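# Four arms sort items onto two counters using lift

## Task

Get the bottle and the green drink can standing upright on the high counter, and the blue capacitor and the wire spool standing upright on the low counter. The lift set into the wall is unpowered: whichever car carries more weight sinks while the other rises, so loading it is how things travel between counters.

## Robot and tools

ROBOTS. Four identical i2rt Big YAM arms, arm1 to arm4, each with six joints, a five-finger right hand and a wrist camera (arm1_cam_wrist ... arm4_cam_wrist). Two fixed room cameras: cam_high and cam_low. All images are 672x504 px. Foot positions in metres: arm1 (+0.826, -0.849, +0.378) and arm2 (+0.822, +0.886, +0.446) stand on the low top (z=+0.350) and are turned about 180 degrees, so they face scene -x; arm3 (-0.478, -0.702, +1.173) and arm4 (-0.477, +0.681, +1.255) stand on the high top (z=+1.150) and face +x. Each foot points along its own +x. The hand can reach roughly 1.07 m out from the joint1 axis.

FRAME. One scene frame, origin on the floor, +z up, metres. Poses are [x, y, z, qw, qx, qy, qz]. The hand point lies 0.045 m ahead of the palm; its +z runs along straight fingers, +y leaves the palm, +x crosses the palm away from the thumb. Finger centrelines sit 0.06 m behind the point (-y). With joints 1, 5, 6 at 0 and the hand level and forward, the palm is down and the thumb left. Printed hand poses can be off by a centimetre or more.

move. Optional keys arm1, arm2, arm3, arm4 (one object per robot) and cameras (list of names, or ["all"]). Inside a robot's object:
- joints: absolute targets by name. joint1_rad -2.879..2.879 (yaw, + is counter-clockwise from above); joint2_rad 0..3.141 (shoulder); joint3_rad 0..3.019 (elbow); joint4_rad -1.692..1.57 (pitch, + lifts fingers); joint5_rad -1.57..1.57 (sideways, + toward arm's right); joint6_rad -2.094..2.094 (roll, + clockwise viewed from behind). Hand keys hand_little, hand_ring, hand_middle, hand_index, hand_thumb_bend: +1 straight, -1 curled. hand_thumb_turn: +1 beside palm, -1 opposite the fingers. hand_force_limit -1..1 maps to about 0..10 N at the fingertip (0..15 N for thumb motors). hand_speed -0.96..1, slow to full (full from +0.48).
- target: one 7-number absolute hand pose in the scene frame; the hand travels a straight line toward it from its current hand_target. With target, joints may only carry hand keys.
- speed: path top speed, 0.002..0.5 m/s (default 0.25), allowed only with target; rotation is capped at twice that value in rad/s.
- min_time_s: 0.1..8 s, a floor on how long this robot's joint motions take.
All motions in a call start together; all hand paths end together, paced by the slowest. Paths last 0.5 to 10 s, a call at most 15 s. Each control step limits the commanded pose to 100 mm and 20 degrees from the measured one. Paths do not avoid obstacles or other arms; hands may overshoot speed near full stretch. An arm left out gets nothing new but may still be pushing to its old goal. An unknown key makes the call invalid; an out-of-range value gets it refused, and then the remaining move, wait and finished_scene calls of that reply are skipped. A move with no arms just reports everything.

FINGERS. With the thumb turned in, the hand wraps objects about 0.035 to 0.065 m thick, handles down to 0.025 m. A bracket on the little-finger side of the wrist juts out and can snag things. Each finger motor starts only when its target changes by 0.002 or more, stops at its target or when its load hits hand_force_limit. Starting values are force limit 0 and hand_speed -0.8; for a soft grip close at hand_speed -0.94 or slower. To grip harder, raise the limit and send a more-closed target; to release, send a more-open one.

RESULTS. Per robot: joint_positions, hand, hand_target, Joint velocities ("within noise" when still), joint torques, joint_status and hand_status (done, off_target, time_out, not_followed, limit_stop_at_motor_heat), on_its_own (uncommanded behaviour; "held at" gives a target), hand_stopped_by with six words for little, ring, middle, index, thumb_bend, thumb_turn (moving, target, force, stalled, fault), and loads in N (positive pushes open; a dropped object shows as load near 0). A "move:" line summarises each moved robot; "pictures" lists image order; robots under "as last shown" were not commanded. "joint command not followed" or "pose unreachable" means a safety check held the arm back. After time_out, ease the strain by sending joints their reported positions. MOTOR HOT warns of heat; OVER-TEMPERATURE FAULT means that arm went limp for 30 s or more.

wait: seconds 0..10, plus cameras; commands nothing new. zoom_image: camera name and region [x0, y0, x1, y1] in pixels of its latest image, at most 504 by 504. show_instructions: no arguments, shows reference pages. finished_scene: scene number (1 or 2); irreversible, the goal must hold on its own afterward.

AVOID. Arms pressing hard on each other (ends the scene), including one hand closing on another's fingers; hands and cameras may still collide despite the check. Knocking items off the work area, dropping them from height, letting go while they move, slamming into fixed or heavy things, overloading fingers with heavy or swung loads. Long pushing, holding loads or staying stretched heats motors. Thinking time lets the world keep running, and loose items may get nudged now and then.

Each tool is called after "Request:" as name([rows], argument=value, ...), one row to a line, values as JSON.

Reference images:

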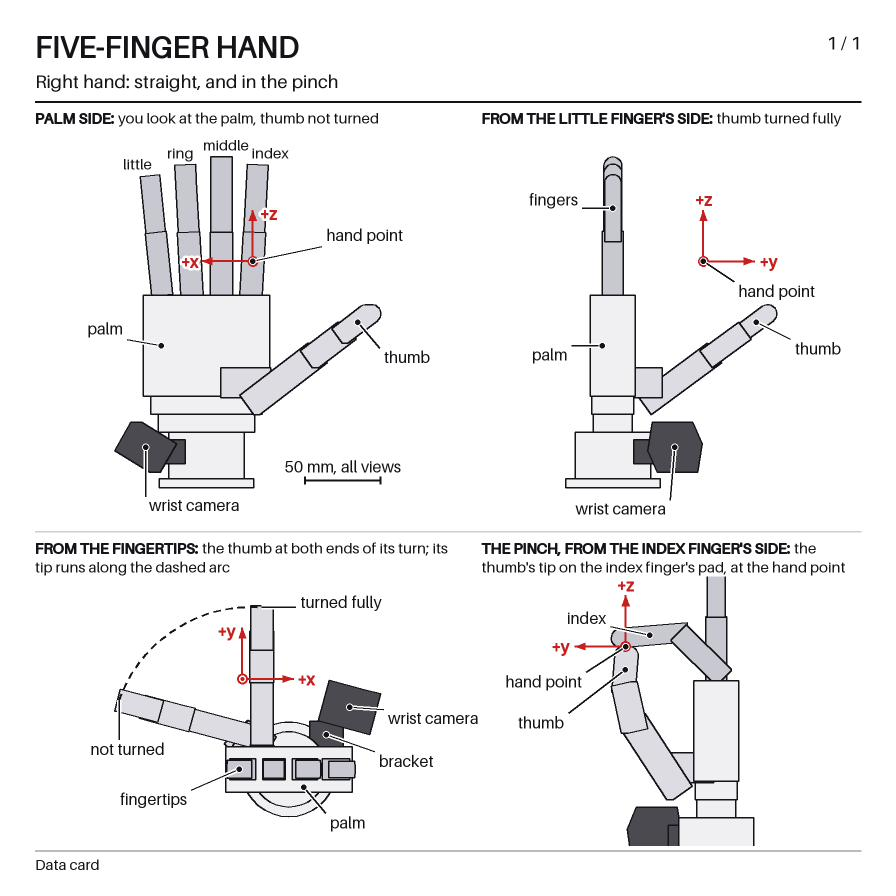

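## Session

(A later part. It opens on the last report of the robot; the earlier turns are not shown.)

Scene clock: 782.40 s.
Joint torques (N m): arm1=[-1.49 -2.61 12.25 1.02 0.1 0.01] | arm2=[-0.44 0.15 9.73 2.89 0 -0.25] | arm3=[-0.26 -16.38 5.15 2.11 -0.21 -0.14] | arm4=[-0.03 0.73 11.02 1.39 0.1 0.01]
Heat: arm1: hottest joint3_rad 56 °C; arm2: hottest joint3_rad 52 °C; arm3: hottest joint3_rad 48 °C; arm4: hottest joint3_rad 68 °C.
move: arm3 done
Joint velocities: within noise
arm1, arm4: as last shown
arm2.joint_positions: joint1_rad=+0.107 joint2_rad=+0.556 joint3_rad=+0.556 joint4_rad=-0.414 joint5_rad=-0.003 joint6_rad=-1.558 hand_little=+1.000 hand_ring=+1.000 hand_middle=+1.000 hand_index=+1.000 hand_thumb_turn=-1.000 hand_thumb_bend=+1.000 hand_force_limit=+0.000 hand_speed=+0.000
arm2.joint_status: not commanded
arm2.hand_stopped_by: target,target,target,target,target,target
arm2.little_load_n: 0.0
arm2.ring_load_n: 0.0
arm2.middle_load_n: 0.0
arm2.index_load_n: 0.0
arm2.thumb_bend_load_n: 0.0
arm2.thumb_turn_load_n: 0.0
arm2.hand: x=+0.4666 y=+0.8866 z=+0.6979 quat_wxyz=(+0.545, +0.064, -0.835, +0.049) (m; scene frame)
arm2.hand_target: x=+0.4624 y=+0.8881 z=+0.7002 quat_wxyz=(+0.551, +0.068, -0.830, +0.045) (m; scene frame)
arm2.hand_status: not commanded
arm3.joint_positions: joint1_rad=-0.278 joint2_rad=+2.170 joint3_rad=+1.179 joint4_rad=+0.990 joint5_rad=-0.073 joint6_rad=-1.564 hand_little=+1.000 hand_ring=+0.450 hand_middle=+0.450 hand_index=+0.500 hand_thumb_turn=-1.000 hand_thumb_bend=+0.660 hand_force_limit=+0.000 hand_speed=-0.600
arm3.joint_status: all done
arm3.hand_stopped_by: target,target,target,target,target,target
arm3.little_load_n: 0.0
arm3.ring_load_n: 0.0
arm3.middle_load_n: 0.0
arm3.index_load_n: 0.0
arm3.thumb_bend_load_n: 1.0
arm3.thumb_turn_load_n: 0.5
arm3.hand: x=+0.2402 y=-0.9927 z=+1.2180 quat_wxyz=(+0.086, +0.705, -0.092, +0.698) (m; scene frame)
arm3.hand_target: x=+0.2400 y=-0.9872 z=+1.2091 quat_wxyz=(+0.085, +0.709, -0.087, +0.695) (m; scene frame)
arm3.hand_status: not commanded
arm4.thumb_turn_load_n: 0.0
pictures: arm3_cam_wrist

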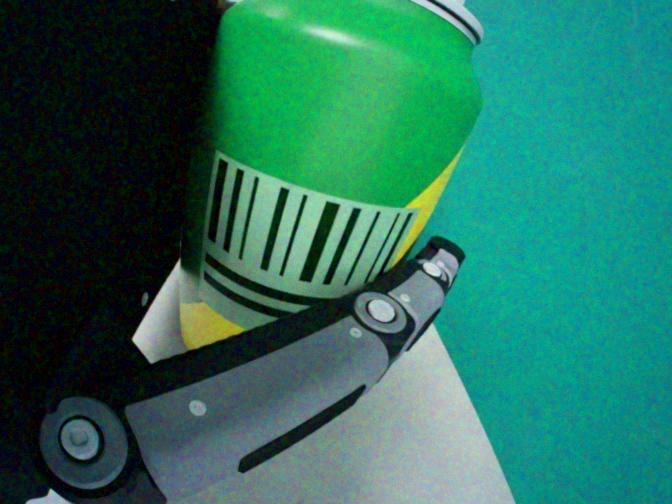

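Close the grip slowly.

Request:
move(arm3={"joints": {"hand_index": -1, "hand_middle": -1, "hand_ring": -1, "hand_thumb_bend": -1, "hand_speed": -0.92}})

Request:
move(arm3={"joints": {"hand_index": -0.98, "hand_middle": -0.98, "hand_ring": -0.98, "hand_thumb_bend": -0.98, "hand_force_limit": 0.3, "hand_speed": -0.94}}, cameras=["arm3_cam_wrist"])

Scene clock: 792.57 s.
Joint torques (N m): arm1=[-1.44 -2.55 12.25 1.02 0.1 0.02] | arm2=[-0.5 0.15 9.74 2.89 0 -0.25] | arm3=[-0.26 -16.32 5.15 2.11 -0.19 -0.14] | arm4=[0.03 0.67 11.03 1.32 0.11 -0.01]
Heat: arm1: hottest joint3_rad 58 °C; arm2: hottest joint3_rad 52 °C; arm3: hottest joint3_rad 48 °C; arm4: hottest joint3_rad 68 °C.
move: arm3 off_target
Joint velocities: within noise
arm1.joint_positions: joint1_rad=+0.526 joint2_rad=+0.711 joint3_rad=+0.509 joint4_rad=-0.332 joint5_rad=+0.666 joint6_rad=-1.284 hand_little=+1.000 hand_ring=+1.000 hand_middle=+1.000 hand_index=+1.000 hand_thumb_turn=-1.000 hand_thumb_bend=+0.800 hand_force_limit=+0.700 hand_speed=-0.750
arm1.joint_status: not commanded
arm1.hand_stopped_by: target,target,target,target,target,target
arm1.little_load_n: 0.0
arm1.ring_load_n: 0.0
arm1.middle_load_n: 0.0
arm1.index_load_n: 0.0
arm1.thumb_bend_load_n: 0.0
arm1.thumb_turn_load_n: 0.0
arm1.hand: x=+0.4905 y=-0.8481 z=+0.5961 quat_wxyz=(-0.548, +0.080, +0.828, +0.086) (m; scene frame)
arm1.hand_target: x=+0.4833 y=-0.8497 z=+0.6199 quat_wxyz=(-0.560, +0.093, +0.820, +0.076) (m; scene frame)
arm1.hand_status: not commanded
arm2, arm4: as last shown
arm2.thumb_turn_load_n: 0.5
arm3.joint_positions: joint1_rad=-0.278 joint2_rad=+2.170 joint3_rad=+1.179 joint4_rad=+0.990 joint5_rad=-0.074 joint6_rad=-1.564 hand_little=+1.000 hand_ring=+0.190 hand_middle=+0.228 hand_index=+0.255 hand_thumb_turn=-1.000 hand_thumb_bend=+0.588 hand_force_limit=+0.000 hand_speed=-0.920
arm3.joint_status: hand_ring off_target (ended at +0.190, target -1.000); hand_middle off_target (ended at +0.228, target -1.000); hand_index off_target (ended at +0.255, target -1.000); hand_thumb_bend off_target (ended at +0.588, target -1.000); the others done
arm3.hand_stopped_by: target,force,force,force,force,target
arm3.little_load_n: 0.0
arm3.ring_load_n: 6.5
arm3.middle_load_n: 1.5
arm3.index_load_n: 5.0
arm3.thumb_bend_load_n: 22.0
arm3.thumb_turn_load_n: 4.0
arm3.hand: x=+0.2404 y=-0.9924 z=+1.2180 quat_wxyz=(+0.085, +0.705, -0.092, +0.698) (m; scene frame)
arm3.hand_target: x=+0.2401 y=-0.9870 z=+1.2091 quat_wxyz=(+0.085, +0.709, -0.087, +0.695) (m; scene frame)
arm3.hand_status: not commanded
pictures: none

Scene clock: 793.07 s.
Joint torques (N m): arm1=[-1.49 -2.61 12.25 1.01 0.1 0.02] | arm2=[-0.5 0.15 9.73 2.89 0.01 -0.24] | arm3=[-0.21 -16.32 5.15 2.1 -0.19 -0.13] | arm4=[-0.03 1.14 10.96 1.4 0.1 0]
Heat: arm1: hottest joint3_rad 58 °C; arm2: hottest joint3_rad 52 °C; arm3: hottest joint3_rad 47 °C; arm4: hottest joint3_rad 68 °C.
move: arm3 off_target
Joint velocities: within noise
arm1, arm2, arm4: as last shown
arm2.ring_load_n: 0.5
arm3.joint_positions: joint1_rad=-0.278 joint2_rad=+2.170 joint3_rad=+1.179 joint4_rad=+0.990 joint5_rad=-0.076 joint6_rad=-1.564 hand_little=+1.000 hand_ring=+0.186 hand_middle=+0.207 hand_index=+0.246 hand_thumb_turn=-1.000 hand_thumb_bend=+0.589 hand_force_limit=+0.300 hand_speed=-0.940
arm3.joint_status: hand_ring off_target (ended at +0.186, target -0.980); hand_middle off_target (ended at +0.207, target -0.980); hand_index off_target (ended at +0.246, target -0.980); hand_thumb_bend off_target (ended at +0.589, target -0.980); the others done
arm3.hand_stopped_by: target,force,force,force,force,target
arm3.little_load_n: 0.0
arm3.ring_load_n: 4.5
arm3.middle_load_n: 7.5
arm3.index_load_n: 5.0
arm3.thumb_bend_load_n: 25.0
arm3.thumb_turn_load_n: 4.0
arm3.hand: x=+0.2405 y=-0.9922 z=+1.2180 quat_wxyz=(+0.085, +0.705, -0.091, +0.698) (m; scene frame)
arm3.hand_target: x=+0.2403 y=-0.9868 z=+1.2091 quat_wxyz=(+0.084, +0.709, -0.086, +0.695) (m; scene frame)
arm3.hand_status: not commanded
arm4.thumb_turn_load_n: 0.5
pictures: arm3_cam_wrist

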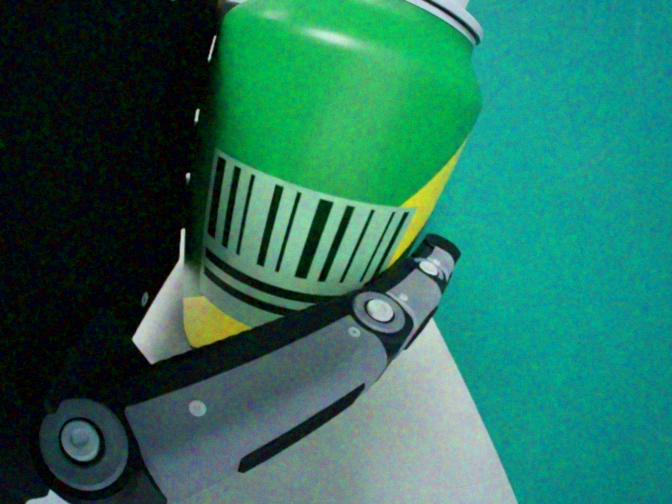

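Request:
move(arm3={"target": [0.242, -0.985, 1.265, 0.0870, 0.6948, -0.0853, 0.7087], "speed": 0.05}, arm1={"joints": {"joint1_rad": 1.3, "joint5_rad": 0.0}, "min_time_s": 3}, arm4={"joints": {"joint2_rad": 0.63, "joint3_rad": 1.4, "joint4_rad": -1.54}, "min_time_s": 3}, cameras=["arm3_cam_wrist","cam_high"])

Scene clock: 801.93 s.
Joint torques (N m): arm1=[0.21 -2.96 12.37 1.17 -0.13 0.02] | arm2=[-0.44 0.09 9.73 2.89 0 -0.24] | arm3=[0.03 -21.42 5.79 1.73 -0.08 -0.11] | arm4=[-0.09 3.6 10.84 1.05 0.12 0]
Heat: arm1: hottest joint3_rad 59 °C; arm2: hottest joint3_rad 52 °C; arm3: hottest joint3_rad 47 °C; arm4: hottest joint3_rad 68 °C.
move: arm1 done; arm3 off_target; arm4 done
Joint velocities: within noise
arm1.joint_positions: joint1_rad=+1.291 joint2_rad=+0.711 joint3_rad=+0.509 joint4_rad=-0.332 joint5_rad=+0.005 joint6_rad=-1.284 hand_little=+1.000 hand_ring=+1.000 hand_middle=+1.000 hand_index=+1.000 hand_thumb_turn=-1.000 hand_thumb_bend=+0.800 hand_force_limit=+0.700 hand_speed=-0.750
arm1.joint_status: all done
arm1.hand_stopped_by: target,target,target,target,target,target
arm1.little_load_n: 0.0
arm1.ring_load_n: 0.0
arm1.middle_load_n: 0.0
arm1.index_load_n: 0.0
arm1.thumb_bend_load_n: 0.0
arm1.thumb_turn_load_n: 0.0
arm1.hand: x=+0.6669 y=-1.1753 z=+0.5564 quat_wxyz=(-0.364, -0.404, +0.768, -0.339) (m; scene frame)
arm1.hand_target: x=+0.6687 y=-1.1864 z=+0.5828 quat_wxyz=(-0.371, -0.401, +0.759, -0.355) (m; scene frame)
arm1.hand_status: not commanded
arm2: as last shown
arm2.ring_load_n: 0.0
arm2.thumb_turn_load_n: 0.0
arm3.joint_positions: joint1_rad=-0.277 joint2_rad=+2.141 joint3_rad=+1.159 joint4_rad=+0.953 joint5_rad=-0.070 joint6_rad=-1.564 hand_little=+1.000 hand_ring=+0.186 hand_middle=+0.207 hand_index=+0.246 hand_thumb_turn=-1.000 hand_thumb_bend=+0.589 hand_force_limit=+0.300 hand_speed=-0.940
arm3.joint_status: not commanded
arm3.hand_stopped_by: target,force,force,force,force,target
arm3.little_load_n: 0.5
arm3.ring_load_n: 4.0
arm3.middle_load_n: 8.0
arm3.index_load_n: 5.5
arm3.thumb_bend_load_n: 25.0
arm3.thumb_turn_load_n: 4.5
arm3.hand: x=+0.2344 y=-0.9905 z=+1.2202 quat_wxyz=(+0.085, +0.715, -0.095, +0.688) (m; scene frame)
arm3.hand_target: x=+0.2417 y=-0.9854 z=+1.2643 quat_wxyz=(+0.087, +0.695, -0.086, +0.709) (m; scene frame)
arm3.hand_status: off_target (0.046 m and 3.5 deg from the pose sent, 0.048 m and 1.9 deg at the start)
arm4.joint_positions: joint1_rad=+1.493 joint2_rad=+0.619 joint3_rad=+1.353 joint4_rad=-1.528 joint5_rad=+0.096 joint6_rad=-1.527 hand_little=+1.000 hand_ring=+1.000 hand_middle=+1.000 hand_index=+1.000 hand_thumb_turn=-1.000 hand_thumb_bend=+1.000 hand_force_limit=+0.000 hand_speed=-0.600
arm4.joint_status: all done
arm4.hand_stopped_by: target,target,target,target,target,target
arm4.little_load_n: 0.0
arm4.ring_load_n: 0.0
arm4.middle_load_n: 0.0
arm4.index_load_n: 0.0
arm4.thumb_bend_load_n: 0.0
arm4.thumb_turn_load_n: 0.0
arm4.hand: x=-0.4130 y=+0.8830 z=+1.7056 quat_wxyz=(-0.243, +0.667, +0.642, +0.290) (m; scene frame)
arm4.hand_target: x=-0.4154 y=+0.8818 z=+1.7218 quat_wxyz=(-0.255, +0.666, +0.636, +0.294) (m; scene frame)
arm4.hand_status: not commanded
pictures: arm3_cam_wrist, cam_high

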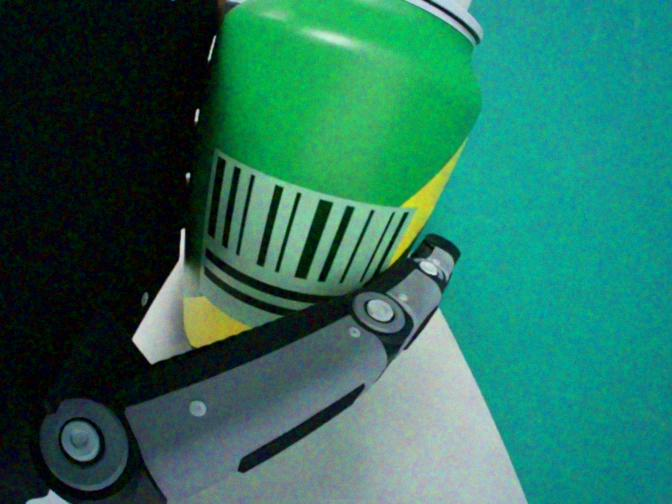

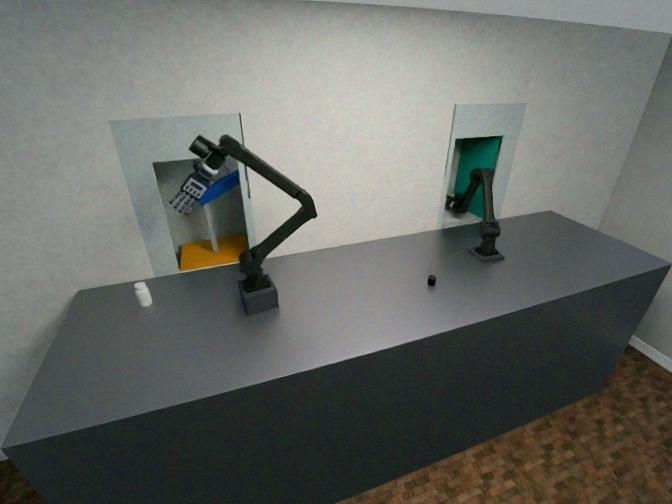

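Request:
move(arm3={"target": [0.243, -0.984, 1.315, 0.0896, 0.6732, -0.0827, 0.7294], "speed": 0.05}, arm1={"joints": {"joint2_rad": 0.63, "joint3_rad": 1.39, "joint4_rad": -1.54}, "min_time_s": 3}, cameras=["arm3_cam_wrist"])

Scene clock: 809.67 s.
Joint torques (N m): arm1=[0.32 0.38 9.77 0.95 -0.13 0.02] | arm2=[-0.5 0.21 9.74 2.91 0.01 -0.24] | arm3=[0.03 -21.42 6.56 1.87 -0.06 -0.12] | arm4=[-0.21 4.19 10.86 1.02 0.13 0.01]
Heat: arm1: hottest joint3_rad 60 °C; arm2: hottest joint3_rad 52 °C; arm3: hottest joint3_rad 47 °C; arm4: hottest joint3_rad 69 °C.
move: arm1 done; arm3 off_target
Joint velocities: within noise
arm1.joint_positions: joint1_rad=+1.291 joint2_rad=+0.635 joint3_rad=+1.350 joint4_rad=-1.527 joint5_rad=+0.005 joint6_rad=-1.284 hand_little=+1.000 hand_ring=+1.000 hand_middle=+1.000 hand_index=+1.000 hand_thumb_turn=-1.000 hand_thumb_bend=+0.800 hand_force_limit=+0.700 hand_speed=-0.750
arm1.joint_status: all done
arm1.hand_stopped_by: target,target,target,target,target,target
arm1.little_load_n: 0.0
arm1.ring_load_n: 0.0
arm1.middle_load_n: 0.0
arm1.index_load_n: 0.0
arm1.thumb_bend_load_n: 0.0
arm1.thumb_turn_load_n: 0.0
arm1.hand: x=+0.7227 y=-1.0200 z=+0.8135 quat_wxyz=(-0.274, -0.432, +0.822, -0.252) (m; scene frame)
arm1.hand_target: x=+0.7276 y=-1.0156 z=+0.8293 quat_wxyz=(-0.281, -0.430, +0.816, -0.266) (m; scene frame)
arm1.hand_status: not commanded
arm2, arm4: as last shown
arm3.joint_positions: joint1_rad=-0.275 joint2_rad=+2.073 joint3_rad=+1.152 joint4_rad=+0.938 joint5_rad=-0.076 joint6_rad=-1.557 hand_little=+1.000 hand_ring=+0.186 hand_middle=+0.207 hand_index=+0.246 hand_thumb_turn=-1.000 hand_thumb_bend=+0.589 hand_force_limit=+0.300 hand_speed=-0.940
arm3.joint_status: not commanded
arm3.hand_stopped_by: target,force,force,force,force,target
arm3.little_load_n: -0.5
arm3.ring_load_n: 4.5
arm3.middle_load_n: 7.5
arm3.index_load_n: 5.5
arm3.thumb_bend_load_n: 25.0
arm3.thumb_turn_load_n: 4.5
arm3.hand: x=+0.2367 y=-0.9882 z=+1.2627 quat_wxyz=(+0.083, +0.699, -0.091, +0.704) (m; scene frame)
arm3.hand_target: x=+0.2433 y=-0.9830 z=+1.3140 quat_wxyz=(+0.087, +0.674, -0.081, +0.729) (m; scene frame)
arm3.hand_status: off_target (0.053 m and 4.3 deg from the pose sent, 0.095 m and 6.9 deg at the start)
arm4.middle_load_n: 0.5
arm4.hand_target: x=-0.4154 y=+0.8819 z=+1.7218 quat_wxyz=(-0.255, +0.666, +0.636, +0.294) (m; scene frame)
pictures: arm3_cam_wrist

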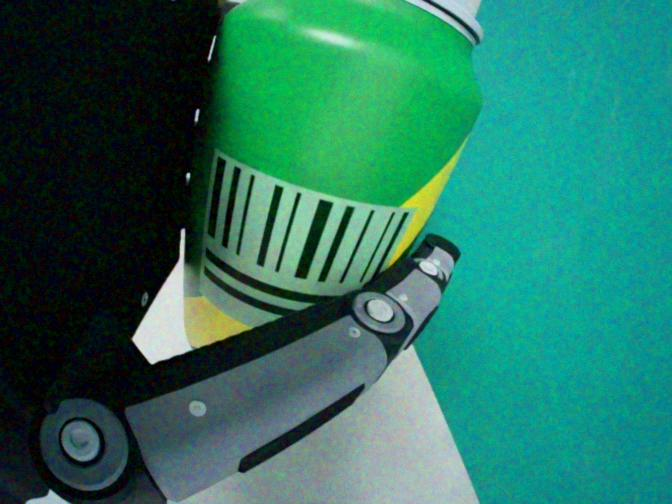

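Request:
move(arm3={"target": [0.0, -0.922, 1.345, 0.0896, 0.6732, -0.0827, 0.7294], "speed": 0.08})

Request:
move(arm3={"target": [-0.17, -0.885, 1.43, 0.1208, 0.7259, -0.1377, 0.6624], "speed": 0.08}, cameras=["arm3_cam_wrist","cam_high","cam_low"])

Scene clock: 816.30 s.
Joint torques (N m): arm1=[0.26 0.38 9.77 0.92 -0.13 0.02] | arm2=[-0.44 0.15 9.74 2.89 0 -0.24] | arm3=[-1.49 -10.99 5.2 3.66 -0.2 -0.13] | arm4=[-0.21 3.72 10.86 0.96 0.12 0]
Heat: arm1: hottest joint3_rad 60 °C; arm2: hottest joint3_rad 52 °C; arm3: hottest joint3_rad 47 °C; arm4: hottest joint3_rad 69 °C.
move: arm3 off_target
Joint velocities: within noise
arm1, arm2, arm4: as last shown
arm2.thumb_turn_load_n: 0.5
arm3.joint_positions: joint1_rad=-0.304 joint2_rad=+1.523 joint3_rad=+0.428 joint4_rad=+1.088 joint5_rad=-0.113 joint6_rad=-1.556 hand_little=+1.000 hand_ring=+0.186 hand_middle=+0.207 hand_index=+0.246 hand_thumb_turn=-1.000 hand_thumb_bend=+0.589 hand_force_limit=+0.300 hand_speed=-0.940
arm3.joint_status: not commanded
arm3.hand_stopped_by: target,force,force,force,force,target
arm3.little_load_n: 0.0
arm3.ring_load_n: 4.0
arm3.middle_load_n: 8.0
arm3.index_load_n: 5.5
arm3.thumb_bend_load_n: 25.0
arm3.thumb_turn_load_n: 4.5
arm3.hand: x=-0.0009 y=-0.9168 z=+1.3061 quat_wxyz=(+0.078, +0.707, -0.090, +0.697) (m; scene frame)
arm3.hand_target: x=-0.0004 y=-0.9220 z=+1.3443 quat_wxyz=(+0.090, +0.673, -0.082, +0.729) (m; scene frame)
arm3.hand_status: off_target (0.039 m and 5.6 deg from the pose sent, 0.259 m and 4.3 deg at the start)
arm4.middle_load_n: 0.0
pictures: none

Scene clock: 819.60 s.
Joint torques (N m): arm1=[0.26 0.38 9.76 0.9 -0.13 0.02] | arm2=[-0.44 0.09 9.74 2.89 0 -0.25] | arm3=[-1.44 -0.85 12.08 1.96 0.01 -0.13] | arm4=[0.03 3.84 10.81 1.06 0.11 0.01]
Heat: arm1: hottest joint3_rad 60 °C; arm2: hottest joint3_rad 52 °C; arm3: hottest joint3_rad 47 °C; arm4: hottest joint3_rad 69 °C.
move: arm3 off_target
Joint velocities: within noise
arm1, arm2, arm4: as last shown
arm2.thumb_turn_load_n: 0.0
arm3.joint_positions: joint1_rad=-0.311 joint2_rad=+0.449 joint3_rad=+0.286 joint4_rad=+0.004 joint5_rad=-0.002 joint6_rad=-1.554 hand_little=+1.000 hand_ring=+0.186 hand_middle=+0.207 hand_index=+0.246 hand_thumb_turn=-1.000 hand_thumb_bend=+0.589 hand_force_limit=+0.300 hand_speed=-0.940
arm3.joint_status: not commanded
arm3.hand_stopped_by: target,force,force,force,force,target
arm3.little_load_n: 0.0
arm3.ring_load_n: 4.5
arm3.middle_load_n: 8.0
arm3.index_load_n: 5.5
arm3.thumb_bend_load_n: 25.0
arm3.thumb_turn_load_n: 4.0
arm3.hand: x=-0.1716 y=-0.8801 z=+1.3890 quat_wxyz=(+0.109, +0.751, -0.141, +0.635) (m; scene frame)
arm3.hand_target: x=-0.1709 y=-0.8842 z=+1.4293 quat_wxyz=(+0.120, +0.726, -0.138, +0.663) (m; scene frame)
arm3.hand_status: off_target (0.041 m and 4.5 deg from the pose sent, 0.212 m and 8.6 deg at the start)
pictures: arm3_cam_wrist, cam_high, cam_low

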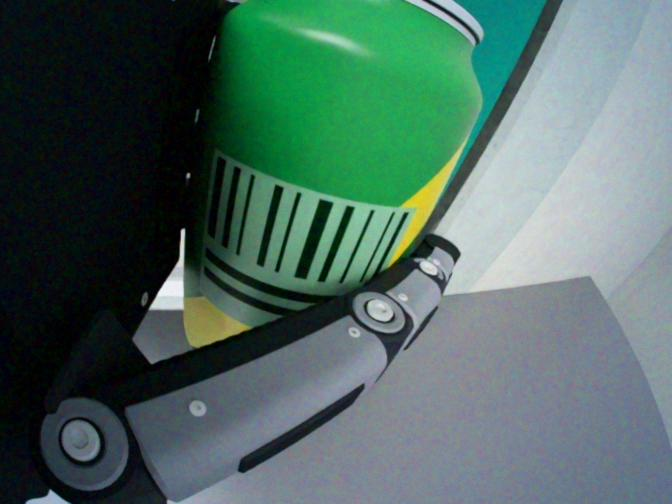

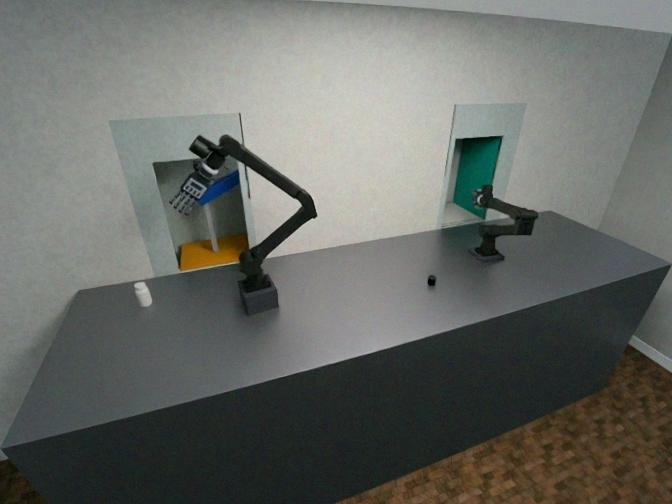

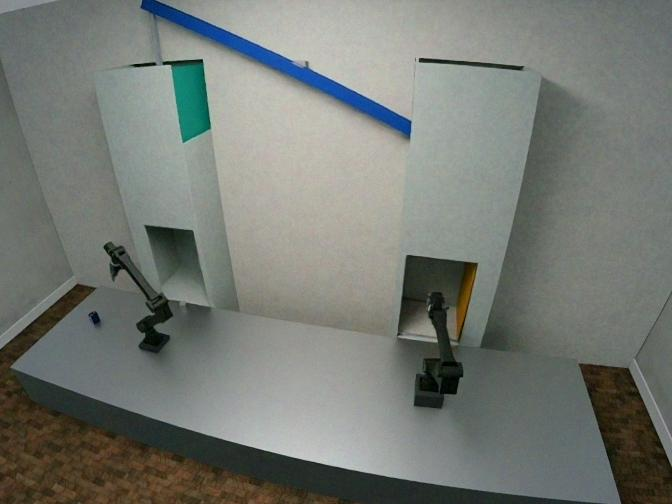

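Request:
move(arm3={"joints": {"joint1_rad": -1.5}, "min_time_s": 3.5}, arm2={"target": [0.32, 0.945, 0.54, -0.6709, 0.0, 0.7416, 0.0], "speed": 0.1}, cameras=["arm2_cam_wrist","arm3_cam_wrist"])

Scene clock: 843.53 s.
Joint torques (N m): arm1=[0.26 0.38 9.77 0.91 -0.13 0.02] | arm2=[-0.5 -6.42 6.48 2.99 0.29 -0.14] | arm3=[-1.44 -0.85 12.1 1.84 -0.07 -0.13] | arm4=[0.03 3.84 10.86 1.09 0.13 0.01]
Heat: arm1: hottest joint3_rad 59 °C; arm2: hottest joint3_rad 53 °C; arm3: hottest joint3_rad 50 °C; arm4: hottest joint3_rad 70 °C.
move: arm2 off_target; arm3 done
Joint velocities: within noise
arm1, arm4: as last shown
arm2.joint_positions: joint1_rad=-0.047 joint2_rad=+1.583 joint3_rad=+0.373 joint4_rad=+1.074 joint5_rad=-0.003 joint6_rad=-1.565 hand_little=+1.000 hand_ring=+1.000 hand_middle=+1.000 hand_index=+1.000 hand_thumb_turn=-1.000 hand_thumb_bend=+1.000 hand_force_limit=+0.000 hand_speed=+0.000
arm2.joint_status: not commanded
arm2.hand_stopped_by: target,target,target,target,target,target
arm2.little_load_n: 0.0
arm2.ring_load_n: 0.0
arm2.middle_load_n: 0.0
arm2.index_load_n: 0.0
arm2.thumb_bend_load_n: 0.0
arm2.thumb_turn_load_n: 0.5
arm2.hand: x=+0.3306 y=+0.9403 z=+0.5310 quat_wxyz=(+0.658, +0.003, -0.753, +0.006) (m; scene frame)
arm2.hand_target: x=+0.3200 y=+0.9447 z=+0.5395 quat_wxyz=(+0.670, +0.001, -0.742, +0.001) (m; scene frame)
arm2.hand_status: off_target (0.015 m and 2.1 deg from the pose sent, 0.223 m and 20.2 deg at the start)
arm3.joint_positions: joint1_rad=-1.493 joint2_rad=+0.449 joint3_rad=+0.286 joint4_rad=+0.002 joint5_rad=-0.001 joint6_rad=-1.554 hand_little=+1.000 hand_ring=+0.186 hand_middle=+0.207 hand_index=+0.246 hand_thumb_turn=-1.000 hand_thumb_bend=+0.589 hand_force_limit=+0.300 hand_speed=-0.940
arm3.joint_status: all done
arm3.hand_stopped_by: target,force,force,force,force,target
arm3.little_load_n: 0.0
arm3.ring_load_n: 4.5
arm3.middle_load_n: 8.0
arm3.index_load_n: 5.5
arm3.thumb_bend_load_n: 25.0
arm3.thumb_turn_load_n: 4.5
arm3.hand: x=-0.5249 y=-1.0511 z=+1.3919 quat_wxyz=(+0.449, +0.546, -0.533, +0.466) (m; scene frame)
arm3.hand_target: x=-0.5275 y=-1.0532 z=+1.4322 quat_wxyz=(+0.473, +0.527, -0.515, +0.483) (m; scene frame)
arm3.hand_status: not commanded
arm4.little_load_n: -0.5
pictures: arm2_cam_wrist, arm3_cam_wrist

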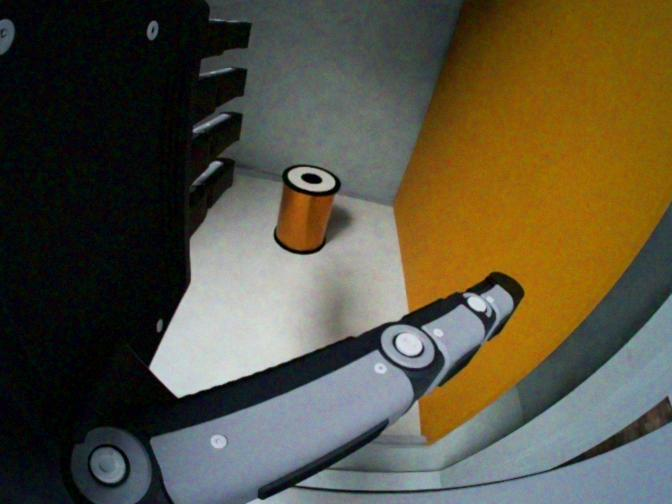

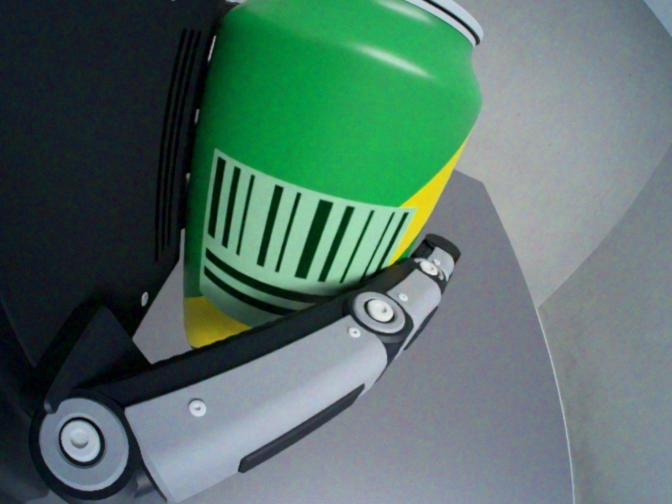

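Request:
move(arm3={"target": [-0.522, -1.31, 1.31, 0.5133, 0.4855, -0.4737, 0.5260], "speed": 0.1}, arm2={"target": [0.22, 0.950, 0.425, -0.6885, 0.0, 0.7240, 0.0], "speed": 0.1}, cameras=["arm2_cam_wrist","arm3_cam_wrist","cam_high"])

Scene clock: 855.10 s.
Joint torques (N m): arm1=[0.26 0.38 9.76 0.91 -0.13 0.02] | arm2=[-0.62 -10.99 3.9 2.97 -0.02 -0.15] | arm3=[-1.38 -10.52 8.39 3.92 -0.12 -0.15] | arm4=[0.03 3.96 10.77 1.02 0.12 0.01]
Heat: arm1: hottest joint3_rad 58 °C; arm2: hottest joint3_rad 51 °C; arm3: hottest joint3_rad 51 °C; arm4: hottest joint3_rad 70 °C.
move: arm2 done; arm3 off_target
Joint velocities: within noise
arm1, arm4: as last shown
arm1.middle_load_n: -0.5
arm2.joint_positions: joint1_rad=-0.059 joint2_rad=+2.157 joint3_rad=+0.702 joint4_rad=+1.384 joint5_rad=-0.003 joint6_rad=-1.565 hand_little=+1.000 hand_ring=+1.000 hand_middle=+1.000 hand_index=+1.000 hand_thumb_turn=-1.000 hand_thumb_bend=+1.000 hand_force_limit=+0.000 hand_speed=+0.000
arm2.joint_status: not commanded
arm2.hand_stopped_by: target,target,target,target,target,target
arm2.little_load_n: 0.0
arm2.ring_load_n: 0.0
arm2.middle_load_n: 0.0
arm2.index_load_n: 0.0
arm2.thumb_bend_load_n: 0.0
arm2.thumb_turn_load_n: 0.0
arm2.hand: x=+0.2248 y=+0.9465 z=+0.4260 quat_wxyz=(+0.682, -0.001, -0.731, +0.002) (m; scene frame)
arm2.hand_target: x=+0.2201 y=+0.9506 z=+0.4251 quat_wxyz=(+0.689, -0.001, -0.725, -0.001) (m; scene frame)
arm2.hand_status: done (0.006 m and 1.1 deg from the pose sent, 0.154 m and 4.9 deg at the start)
arm3.joint_positions: joint1_rad=-1.493 joint2_rad=+1.761 joint3_rad=+0.602 joint4_rad=+1.131 joint5_rad=+0.001 joint6_rad=-1.553 hand_little=+1.000 hand_ring=+0.186 hand_middle=+0.207 hand_index=+0.246 hand_thumb_turn=-1.000 hand_thumb_bend=+0.589 hand_force_limit=+0.300 hand_speed=-0.940
arm3.joint_status: not commanded
arm3.hand_stopped_by: target,force,force,force,force,target
arm3.little_load_n: 0.0
arm3.ring_load_n: 4.0
arm3.middle_load_n: 7.5
arm3.index_load_n: 5.5
arm3.thumb_bend_load_n: 25.0
arm3.thumb_turn_load_n: 4.5
arm3.hand: x=-0.5191 y=-1.2844 z=+1.2716 quat_wxyz=(+0.483, +0.513, -0.502, +0.501) (m; scene frame)
arm3.hand_target: x=-0.5219 y=-1.3069 z=+1.3109 quat_wxyz=(+0.514, +0.486, -0.473, +0.526) (m; scene frame)
arm3.hand_status: off_target (0.046 m and 6.4 deg from the pose sent, 0.272 m and 14.0 deg at the start)
arm4.little_load_n: 0.0
arm4.thumb_turn_load_n: 0.5
pictures: arm2_cam_wrist, arm3_cam_wrist, cam_high

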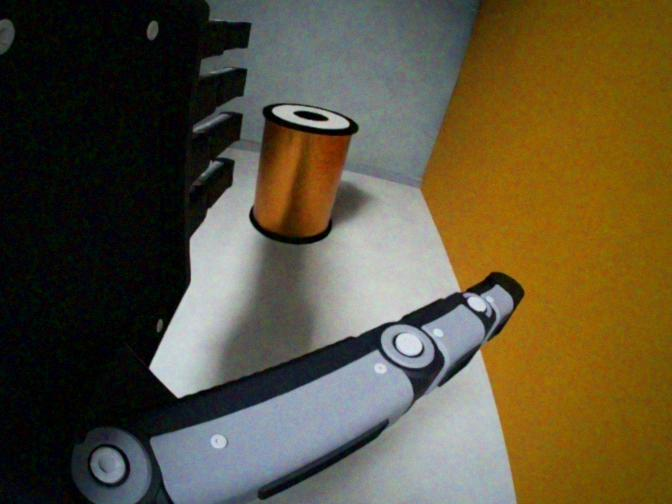

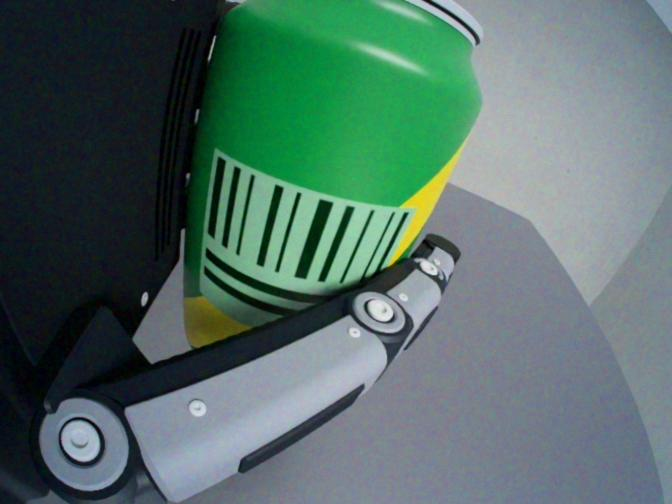

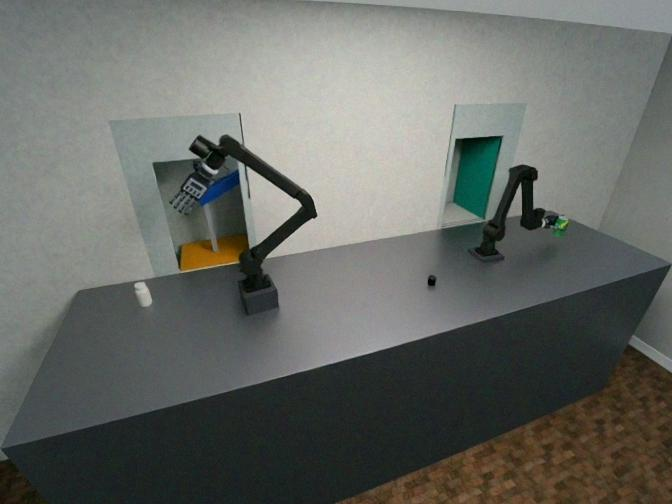

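Request:
move(arm3={"target": [-0.522, -1.31, 1.272, 0.5179, 0.4802, -0.4686, 0.5308], "speed": 0.05}, arm2={"target": [0.125, 0.950, 0.407, -0.6885, 0.0, 0.7240, 0.0], "speed": 0.06}, cameras=["arm2_cam_wrist","arm3_cam_wrist"])

Scene clock: 864.20 s.
Joint torques (N m): arm1=[0.21 0.32 9.77 0.91 -0.12 0.02] | arm2=[-0.38 -13.22 5.75 1.42 0 -0.14] | arm3=[-1.26 -11.34 6.97 3.92 -0.05 -0.14] | arm4=[-0.15 3.9 10.82 1.09 0.15 0]
Heat: arm1: hottest joint3_rad 58 °C; arm2: hottest joint3_rad 50 °C; arm3: hottest joint3_rad 53 °C; arm4: hottest joint3_rad 70 °C.
move: arm2 off_target; arm3 off_target
Joint velocities: within noise
arm1, arm4: as last shown
arm1.middle_load_n: 0.0
arm2.joint_positions: joint1_rad=-0.059 joint2_rad=+2.262 joint3_rad=+0.982 joint4_rad=+1.252 joint5_rad=-0.006 joint6_rad=-1.565 hand_little=+1.000 hand_ring=+1.000 hand_middle=+1.000 hand_index=+1.000 hand_thumb_turn=-1.000 hand_thumb_bend=+1.000 hand_force_limit=+0.000 hand_speed=+0.000
arm2.joint_status: not commanded
arm2.hand_stopped_by: target,target,target,target,target,target
arm2.little_load_n: 0.0
arm2.ring_load_n: 0.0
arm2.middle_load_n: 0.0
arm2.index_load_n: 0.0
arm2.thumb_bend_load_n: 0.0
arm2.thumb_turn_load_n: 0.0
arm2.hand: x=+0.1297 y=+0.9461 z=+0.4218 quat_wxyz=(+0.698, +0.000, -0.716, +0.003) (m; scene frame)
arm2.hand_target: x=+0.1256 y=+0.9496 z=+0.4072 quat_wxyz=(+0.689, +0.001, -0.725, +0.001) (m; scene frame)
arm2.hand_status: off_target (0.016 m and 1.4 deg from the pose sent, 0.102 m and 1.1 deg at the start)
arm3.joint_positions: joint1_rad=-1.493 joint2_rad=+1.902 joint3_rad=+0.613 joint4_rad=+1.286 joint5_rad=+0.001 joint6_rad=-1.553 hand_little=+1.000 hand_ring=+0.186 hand_middle=+0.207 hand_index=+0.246 hand_thumb_turn=-1.000 hand_thumb_bend=+0.589 hand_force_limit=+0.300 hand_speed=-0.940
arm3.joint_status: not commanded
arm3.hand_stopped_by: target,force,force,force,force,target
arm3.little_load_n: 0.0
arm3.ring_load_n: 4.0
arm3.middle_load_n: 8.0
arm3.index_load_n: 5.5
arm3.thumb_bend_load_n: 25.0
arm3.thumb_turn_load_n: 4.5
arm3.hand: x=-0.5193 y=-1.2876 z=+1.2383 quat_wxyz=(+0.489, +0.507, -0.496, +0.508) (m; scene frame)
arm3.hand_target: x=-0.5219 y=-1.3075 z=+1.2723 quat_wxyz=(+0.518, +0.481, -0.469, +0.530) (m; scene frame)
arm3.hand_status: off_target (0.041 m and 6.1 deg from the pose sent, 0.026 m and 7.5 deg at the start)
arm4.index_load_n: 0.5
pictures: arm2_cam_wrist, arm3_cam_wrist

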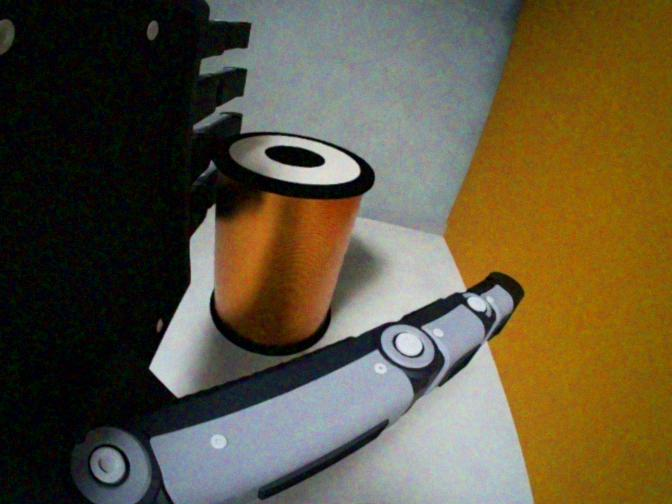

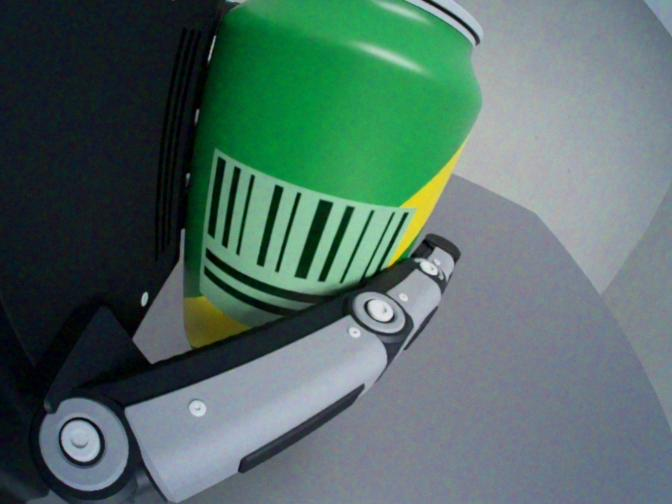

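Request:
move(arm2={"target": [0.1036, 0.9475, 0.396, -0.6885, 0.0, 0.7240, 0.0], "speed": 0.04}, arm3={"target": [-0.522, -1.31, 1.258, 0.5224, 0.4749, -0.4634, 0.5355], "speed": 0.04}, cameras=["arm2_cam_wrist","arm3_cam_wrist"])

Scene clock: 875.83 s.
Joint torques (N m): arm1=[0.26 0.32 9.77 0.9 -0.12 0.02] | arm2=[0.32 -13.8 6.06 1.39 0.31 -0.14] | arm3=[-1.26 -11.52 6.3 3.92 -0.04 -0.14] | arm4=[-0.21 4.07 10.8 0.96 0.1 0.01]
Heat: arm1: hottest joint3_rad 58 °C; arm2: hottest joint3_rad 49 °C; arm3: hottest joint3_rad 53 °C; arm4: hottest joint3_rad 70 °C.
move: arm2 off_target; arm3 off_target
Joint velocities: within noise
arm1, arm4: as last shown
arm2.joint_positions: joint1_rad=-0.059 joint2_rad=+2.308 joint3_rad=+1.056 joint4_rad=+1.224 joint5_rad=-0.006 joint6_rad=-1.565 hand_little=+1.000 hand_ring=+1.000 hand_middle=+1.000 hand_index=+1.000 hand_thumb_turn=-1.000 hand_thumb_bend=+1.000 hand_force_limit=+0.000 hand_speed=+0.000
arm2.joint_status: not commanded
arm2.hand_stopped_by: target,target,target,target,target,target
arm2.little_load_n: 0.0
arm2.ring_load_n: 0.5
arm2.middle_load_n: 0.0
arm2.index_load_n: 0.0
arm2.thumb_bend_load_n: 0.0
arm2.thumb_turn_load_n: 0.0
arm2.hand: x=+0.1082 y=+0.9462 z=+0.4114 quat_wxyz=(+0.698, +0.000, -0.716, +0.003) (m; scene frame)
arm2.hand_target: x=+0.1043 y=+0.9474 z=+0.3966 quat_wxyz=(+0.690, +0.000, -0.724, +0.000) (m; scene frame)
arm2.hand_status: off_target (0.016 m and 1.4 deg from the pose sent, 0.037 m and 1.4 deg at the start)
arm3.joint_positions: joint1_rad=-1.493 joint2_rad=+1.966 joint3_rad=+0.625 joint4_rad=+1.363 joint5_rad=+0.001 joint6_rad=-1.553 hand_little=+1.000 hand_ring=+0.186 hand_middle=+0.207 hand_index=+0.246 hand_thumb_turn=-1.000 hand_thumb_bend=+0.589 hand_force_limit=+0.300 hand_speed=-0.940
arm3.joint_status: not commanded
arm3.hand_stopped_by: target,force,force,force,force,target
arm3.little_load_n: 0.0
arm3.ring_load_n: 4.0
arm3.middle_load_n: 8.0
arm3.index_load_n: 5.5
arm3.thumb_bend_load_n: 25.0
arm3.thumb_turn_load_n: 4.0
arm3.hand: x=-0.5194 y=-1.2900 z=+1.2274 quat_wxyz=(+0.495, +0.501, -0.490, +0.514) (m; scene frame)
arm3.hand_target: x=-0.5220 y=-1.3078 z=+1.2580 quat_wxyz=(+0.522, +0.476, -0.464, +0.535) (m; scene frame)
arm3.hand_status: off_target (0.037 m and 5.8 deg from the pose sent, 0.030 m and 7.2 deg at the start)
arm4.index_load_n: 0.0
arm4.thumb_turn_load_n: 0.0
pictures: arm2_cam_wrist, arm3_cam_wrist

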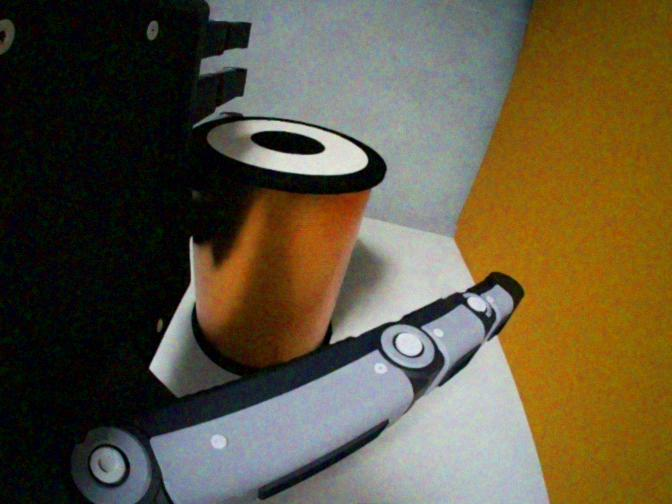

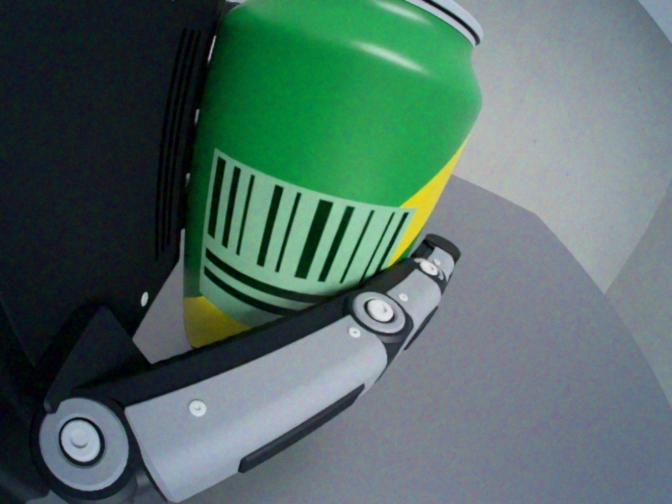

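Request:
move(arm2={"joints": {"hand_index": 0.5, "hand_middle": 0.45, "hand_thumb_bend": 0.66, "hand_speed": -0.6}}, arm3={"target": [-0.522, -1.31, 1.248, 0.5224, 0.4749, -0.4634, 0.5355], "speed": 0.03})

Request:
move(arm2={"joints": {"hand_index": -1, "hand_middle": -1, "hand_thumb_bend": -1, "hand_speed": -0.92}}, arm3={"target": [-0.522, -1.31, 1.241, 0.5224, 0.4749, -0.4634, 0.5355], "speed": 0.03}, cameras=["arm2_cam_wrist","arm3_cam_wrist"])

Scene clock: 880.60 s.
Joint torques (N m): arm1=[0.32 0.38 9.77 0.91 -0.13 0.02] | arm2=[0.91 -13.86 5.86 1.39 0.3 -0.15] | arm3=[-1.26 -11.81 5.97 3.9 -0.03 -0.14] | arm4=[-0.21 3.84 10.77 1.01 0.11 0.02]
Heat: arm1: hottest joint3_rad 58 °C; arm2: hottest joint3_rad 48 °C; arm3: hottest joint3_rad 52 °C; arm4: hottest joint3_rad 70 °C.
move: arm2 done; arm3 off_target
Joint velocities: within noise
arm1: as last shown
arm2.joint_positions: joint1_rad=-0.059 joint2_rad=+2.308 joint3_rad=+1.059 joint4_rad=+1.224 joint5_rad=-0.006 joint6_rad=-1.565 hand_little=+1.000 hand_ring=+1.000 hand_middle=+0.450 hand_index=+0.500 hand_thumb_turn=-1.000 hand_thumb_bend=+0.660 hand_force_limit=+0.000 hand_speed=-0.600
arm2.joint_status: all done
arm2.hand_stopped_by: target,target,target,target,target,target
arm2.little_load_n: 0.0
arm2.ring_load_n: 0.0
arm2.middle_load_n: 0.5
arm2.index_load_n: 0.0
arm2.thumb_bend_load_n: 0.0
arm2.thumb_turn_load_n: 0.0
arm2.hand: x=+0.1072 y=+0.9459 z=+0.4122 quat_wxyz=(+0.699, +0.000, -0.715, +0.003) (m; scene frame)
arm2.hand_target: x=+0.1044 y=+0.9474 z=+0.3965 quat_wxyz=(+0.690, +0.000, -0.724, +0.000) (m; scene frame)
arm2.hand_status: not commanded
arm3.joint_positions: joint1_rad=-1.493 joint2_rad=+2.001 joint3_rad=+0.632 joint4_rad=+1.392 joint5_rad=+0.001 joint6_rad=-1.553 hand_little=+1.000 hand_ring=+0.186 hand_middle=+0.207 hand_index=+0.246 hand_thumb_turn=-1.000 hand_thumb_bend=+0.589 hand_force_limit=+0.300 hand_speed=-0.940
arm3.joint_status: not commanded
arm3.hand_stopped_by: target,force,force,force,force,target
arm3.little_load_n: 0.0
arm3.ring_load_n: 4.0
arm3.middle_load_n: 8.0
arm3.index_load_n: 5.5
arm3.thumb_bend_load_n: 25.0
arm3.thumb_turn_load_n: 4.5
arm3.hand: x=-0.5194 y=-1.2909 z=+1.2179 quat_wxyz=(+0.495, +0.500, -0.489, +0.515) (m; scene frame)
arm3.hand_target: x=-0.5219 y=-1.3080 z=+1.2480 quat_wxyz=(+0.522, +0.475, -0.464, +0.535) (m; scene frame)
arm3.hand_status: off_target (0.036 m and 5.7 deg from the pose sent, 0.029 m and 5.8 deg at the start)
arm4.joint_positions: joint1_rad=+1.493 joint2_rad=+0.619 joint3_rad=+1.353 joint4_rad=-1.528 joint5_rad=+0.096 joint6_rad=-1.527 hand_little=+1.000 hand_ring=+1.000 hand_middle=+1.000 hand_index=+1.000 hand_thumb_turn=-1.000 hand_thumb_bend=+1.000 hand_force_limit=+0.000 hand_speed=-0.600
arm4.joint_status: not commanded
arm4.hand_stopped_by: target,target,target,target,target,target
arm4.little_load_n: 0.0
arm4.ring_load_n: 0.0
arm4.middle_load_n: 0.0
arm4.index_load_n: 0.0
arm4.thumb_bend_load_n: 0.0
arm4.thumb_turn_load_n: 0.0
arm4.hand: x=-0.4130 y=+0.8830 z=+1.7056 quat_wxyz=(-0.243, +0.667, +0.642, +0.290) (m; scene frame)
arm4.hand_target: x=-0.4154 y=+0.8819 z=+1.7218 quat_wxyz=(-0.255, +0.666, +0.636, +0.294) (m; scene frame)
arm4.hand_status: not commanded
pictures: none

Scene clock: 887.20 s.
Joint torques (N m): arm1=[0.32 0.26 9.77 0.91 -0.13 0.02] | arm2=[0.03 -13.98 5.37 1.43 0.28 -0.15] | arm3=[-1.2 -11.75 5.76 3.89 -0.04 -0.14] | arm4=[0.03 4.07 10.81 0.99 0.12 0]
Heat: arm1: hottest joint3_rad 58 °C; arm2: hottest joint3_rad 48 °C; arm3: hottest joint3_rad 52 °C; arm4: hottest joint3_rad 71 °C.
move: arm2 off_target; arm3 moving
Joint velocities: within noise
arm1.joint_positions: joint1_rad=+1.291 joint2_rad=+0.635 joint3_rad=+1.350 joint4_rad=-1.527 joint5_rad=+0.005 joint6_rad=-1.284 hand_little=+1.000 hand_ring=+1.000 hand_middle=+1.000 hand_index=+1.000 hand_thumb_turn=-1.000 hand_thumb_bend=+0.800 hand_force_limit=+0.700 hand_speed=-0.750
arm1.joint_status: not commanded
arm1.hand_stopped_by: target,target,target,target,target,target
arm1.little_load_n: 0.0
arm1.ring_load_n: 0.0
arm1.middle_load_n: 0.0
arm1.index_load_n: 0.0
arm1.thumb_bend_load_n: 0.0
arm1.thumb_turn_load_n: 0.0
arm1.hand: x=+0.7227 y=-1.0200 z=+0.8135 quat_wxyz=(-0.274, -0.432, +0.822, -0.252) (m; scene frame)
arm1.hand_target: x=+0.7276 y=-1.0156 z=+0.8293 quat_wxyz=(-0.281, -0.430, +0.816, -0.266) (m; scene frame)
arm1.hand_status: not commanded
arm2.joint_positions: joint1_rad=-0.059 joint2_rad=+2.309 joint3_rad=+1.066 joint4_rad=+1.223 joint5_rad=-0.006 joint6_rad=-1.565 hand_little=+1.000 hand_ring=+1.000 hand_middle=+0.228 hand_index=+0.256 hand_thumb_turn=-1.000 hand_thumb_bend=+0.547 hand_force_limit=+0.000 hand_speed=-0.920
arm2.joint_status: hand_middle off_target (ended at +0.228, target -1.000); hand_index off_target (ended at +0.256, target -1.000); hand_thumb_bend off_target (ended at +0.547, target -1.000); the others done
arm2.hand_stopped_by: target,target,force,force,force,target
arm2.little_load_n: 0.0
arm2.ring_load_n: 0.0
arm2.middle_load_n: 3.0
arm2.index_load_n: 5.5
arm2.thumb_bend_load_n: 9.0
arm2.thumb_turn_load_n: -0.5
arm2.hand: x=+0.1044 y=+0.9459 z=+0.4143 quat_wxyz=(+0.701, +0.000, -0.714, +0.003) (m; scene frame)
arm2.hand_target: x=+0.1044 y=+0.9474 z=+0.3964 quat_wxyz=(+0.689, +0.000, -0.724, +0.000) (m; scene frame)
arm2.hand_status: not commanded
arm3.joint_positions: joint1_rad=-1.493 joint2_rad=+2.022 joint3_rad=+0.638 joint4_rad=+1.412 joint5_rad=+0.003 joint6_rad=-1.553 hand_little=+1.000 hand_ring=+0.186 hand_middle=+0.207 hand_index=+0.246 hand_thumb_turn=-1.000 hand_thumb_bend=+0.589 hand_force_limit=+0.300 hand_speed=-0.940
arm3.joint_status: not commanded
arm3.hand_stopped_by: target,force,force,force,force,target
arm3.little_load_n: 0.0
arm3.ring_load_n: 4.0
arm3.middle_load_n: 7.5
arm3.index_load_n: 5.5
arm3.thumb_bend_load_n: 25.0
arm3.thumb_turn_load_n: 4.5
arm3.hand: x=-0.5197 y=-1.2917 z=+1.2132 quat_wxyz=(+0.497, +0.499, -0.489, +0.515) (m; scene frame)
arm3.hand_target: x=-0.5222 y=-1.3082 z=+1.2411 quat_wxyz=(+0.522, +0.475, -0.464, +0.535) (m; scene frame)
arm3.hand_status: moving (0.033 m and 5.5 deg from the pose sent, 0.030 m and 5.7 deg at the start)
arm4: as last shown
arm4.thumb_turn_load_n: 0.5
pictures: arm2_cam_wrist, arm3_cam_wrist

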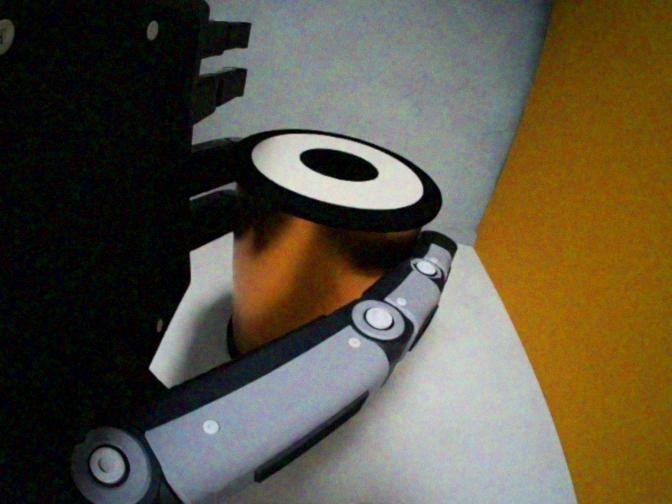

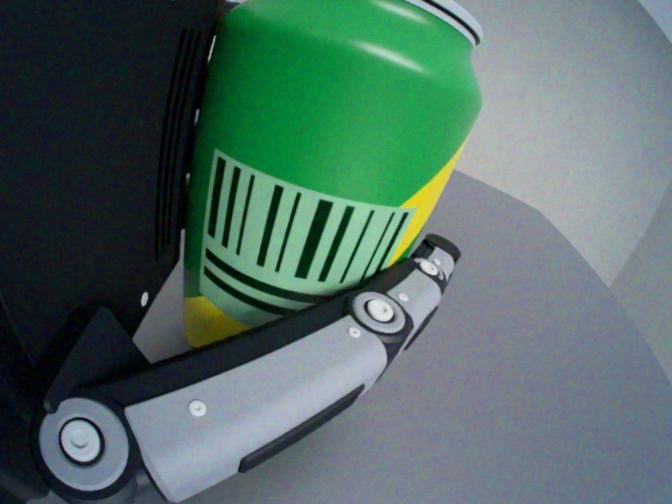

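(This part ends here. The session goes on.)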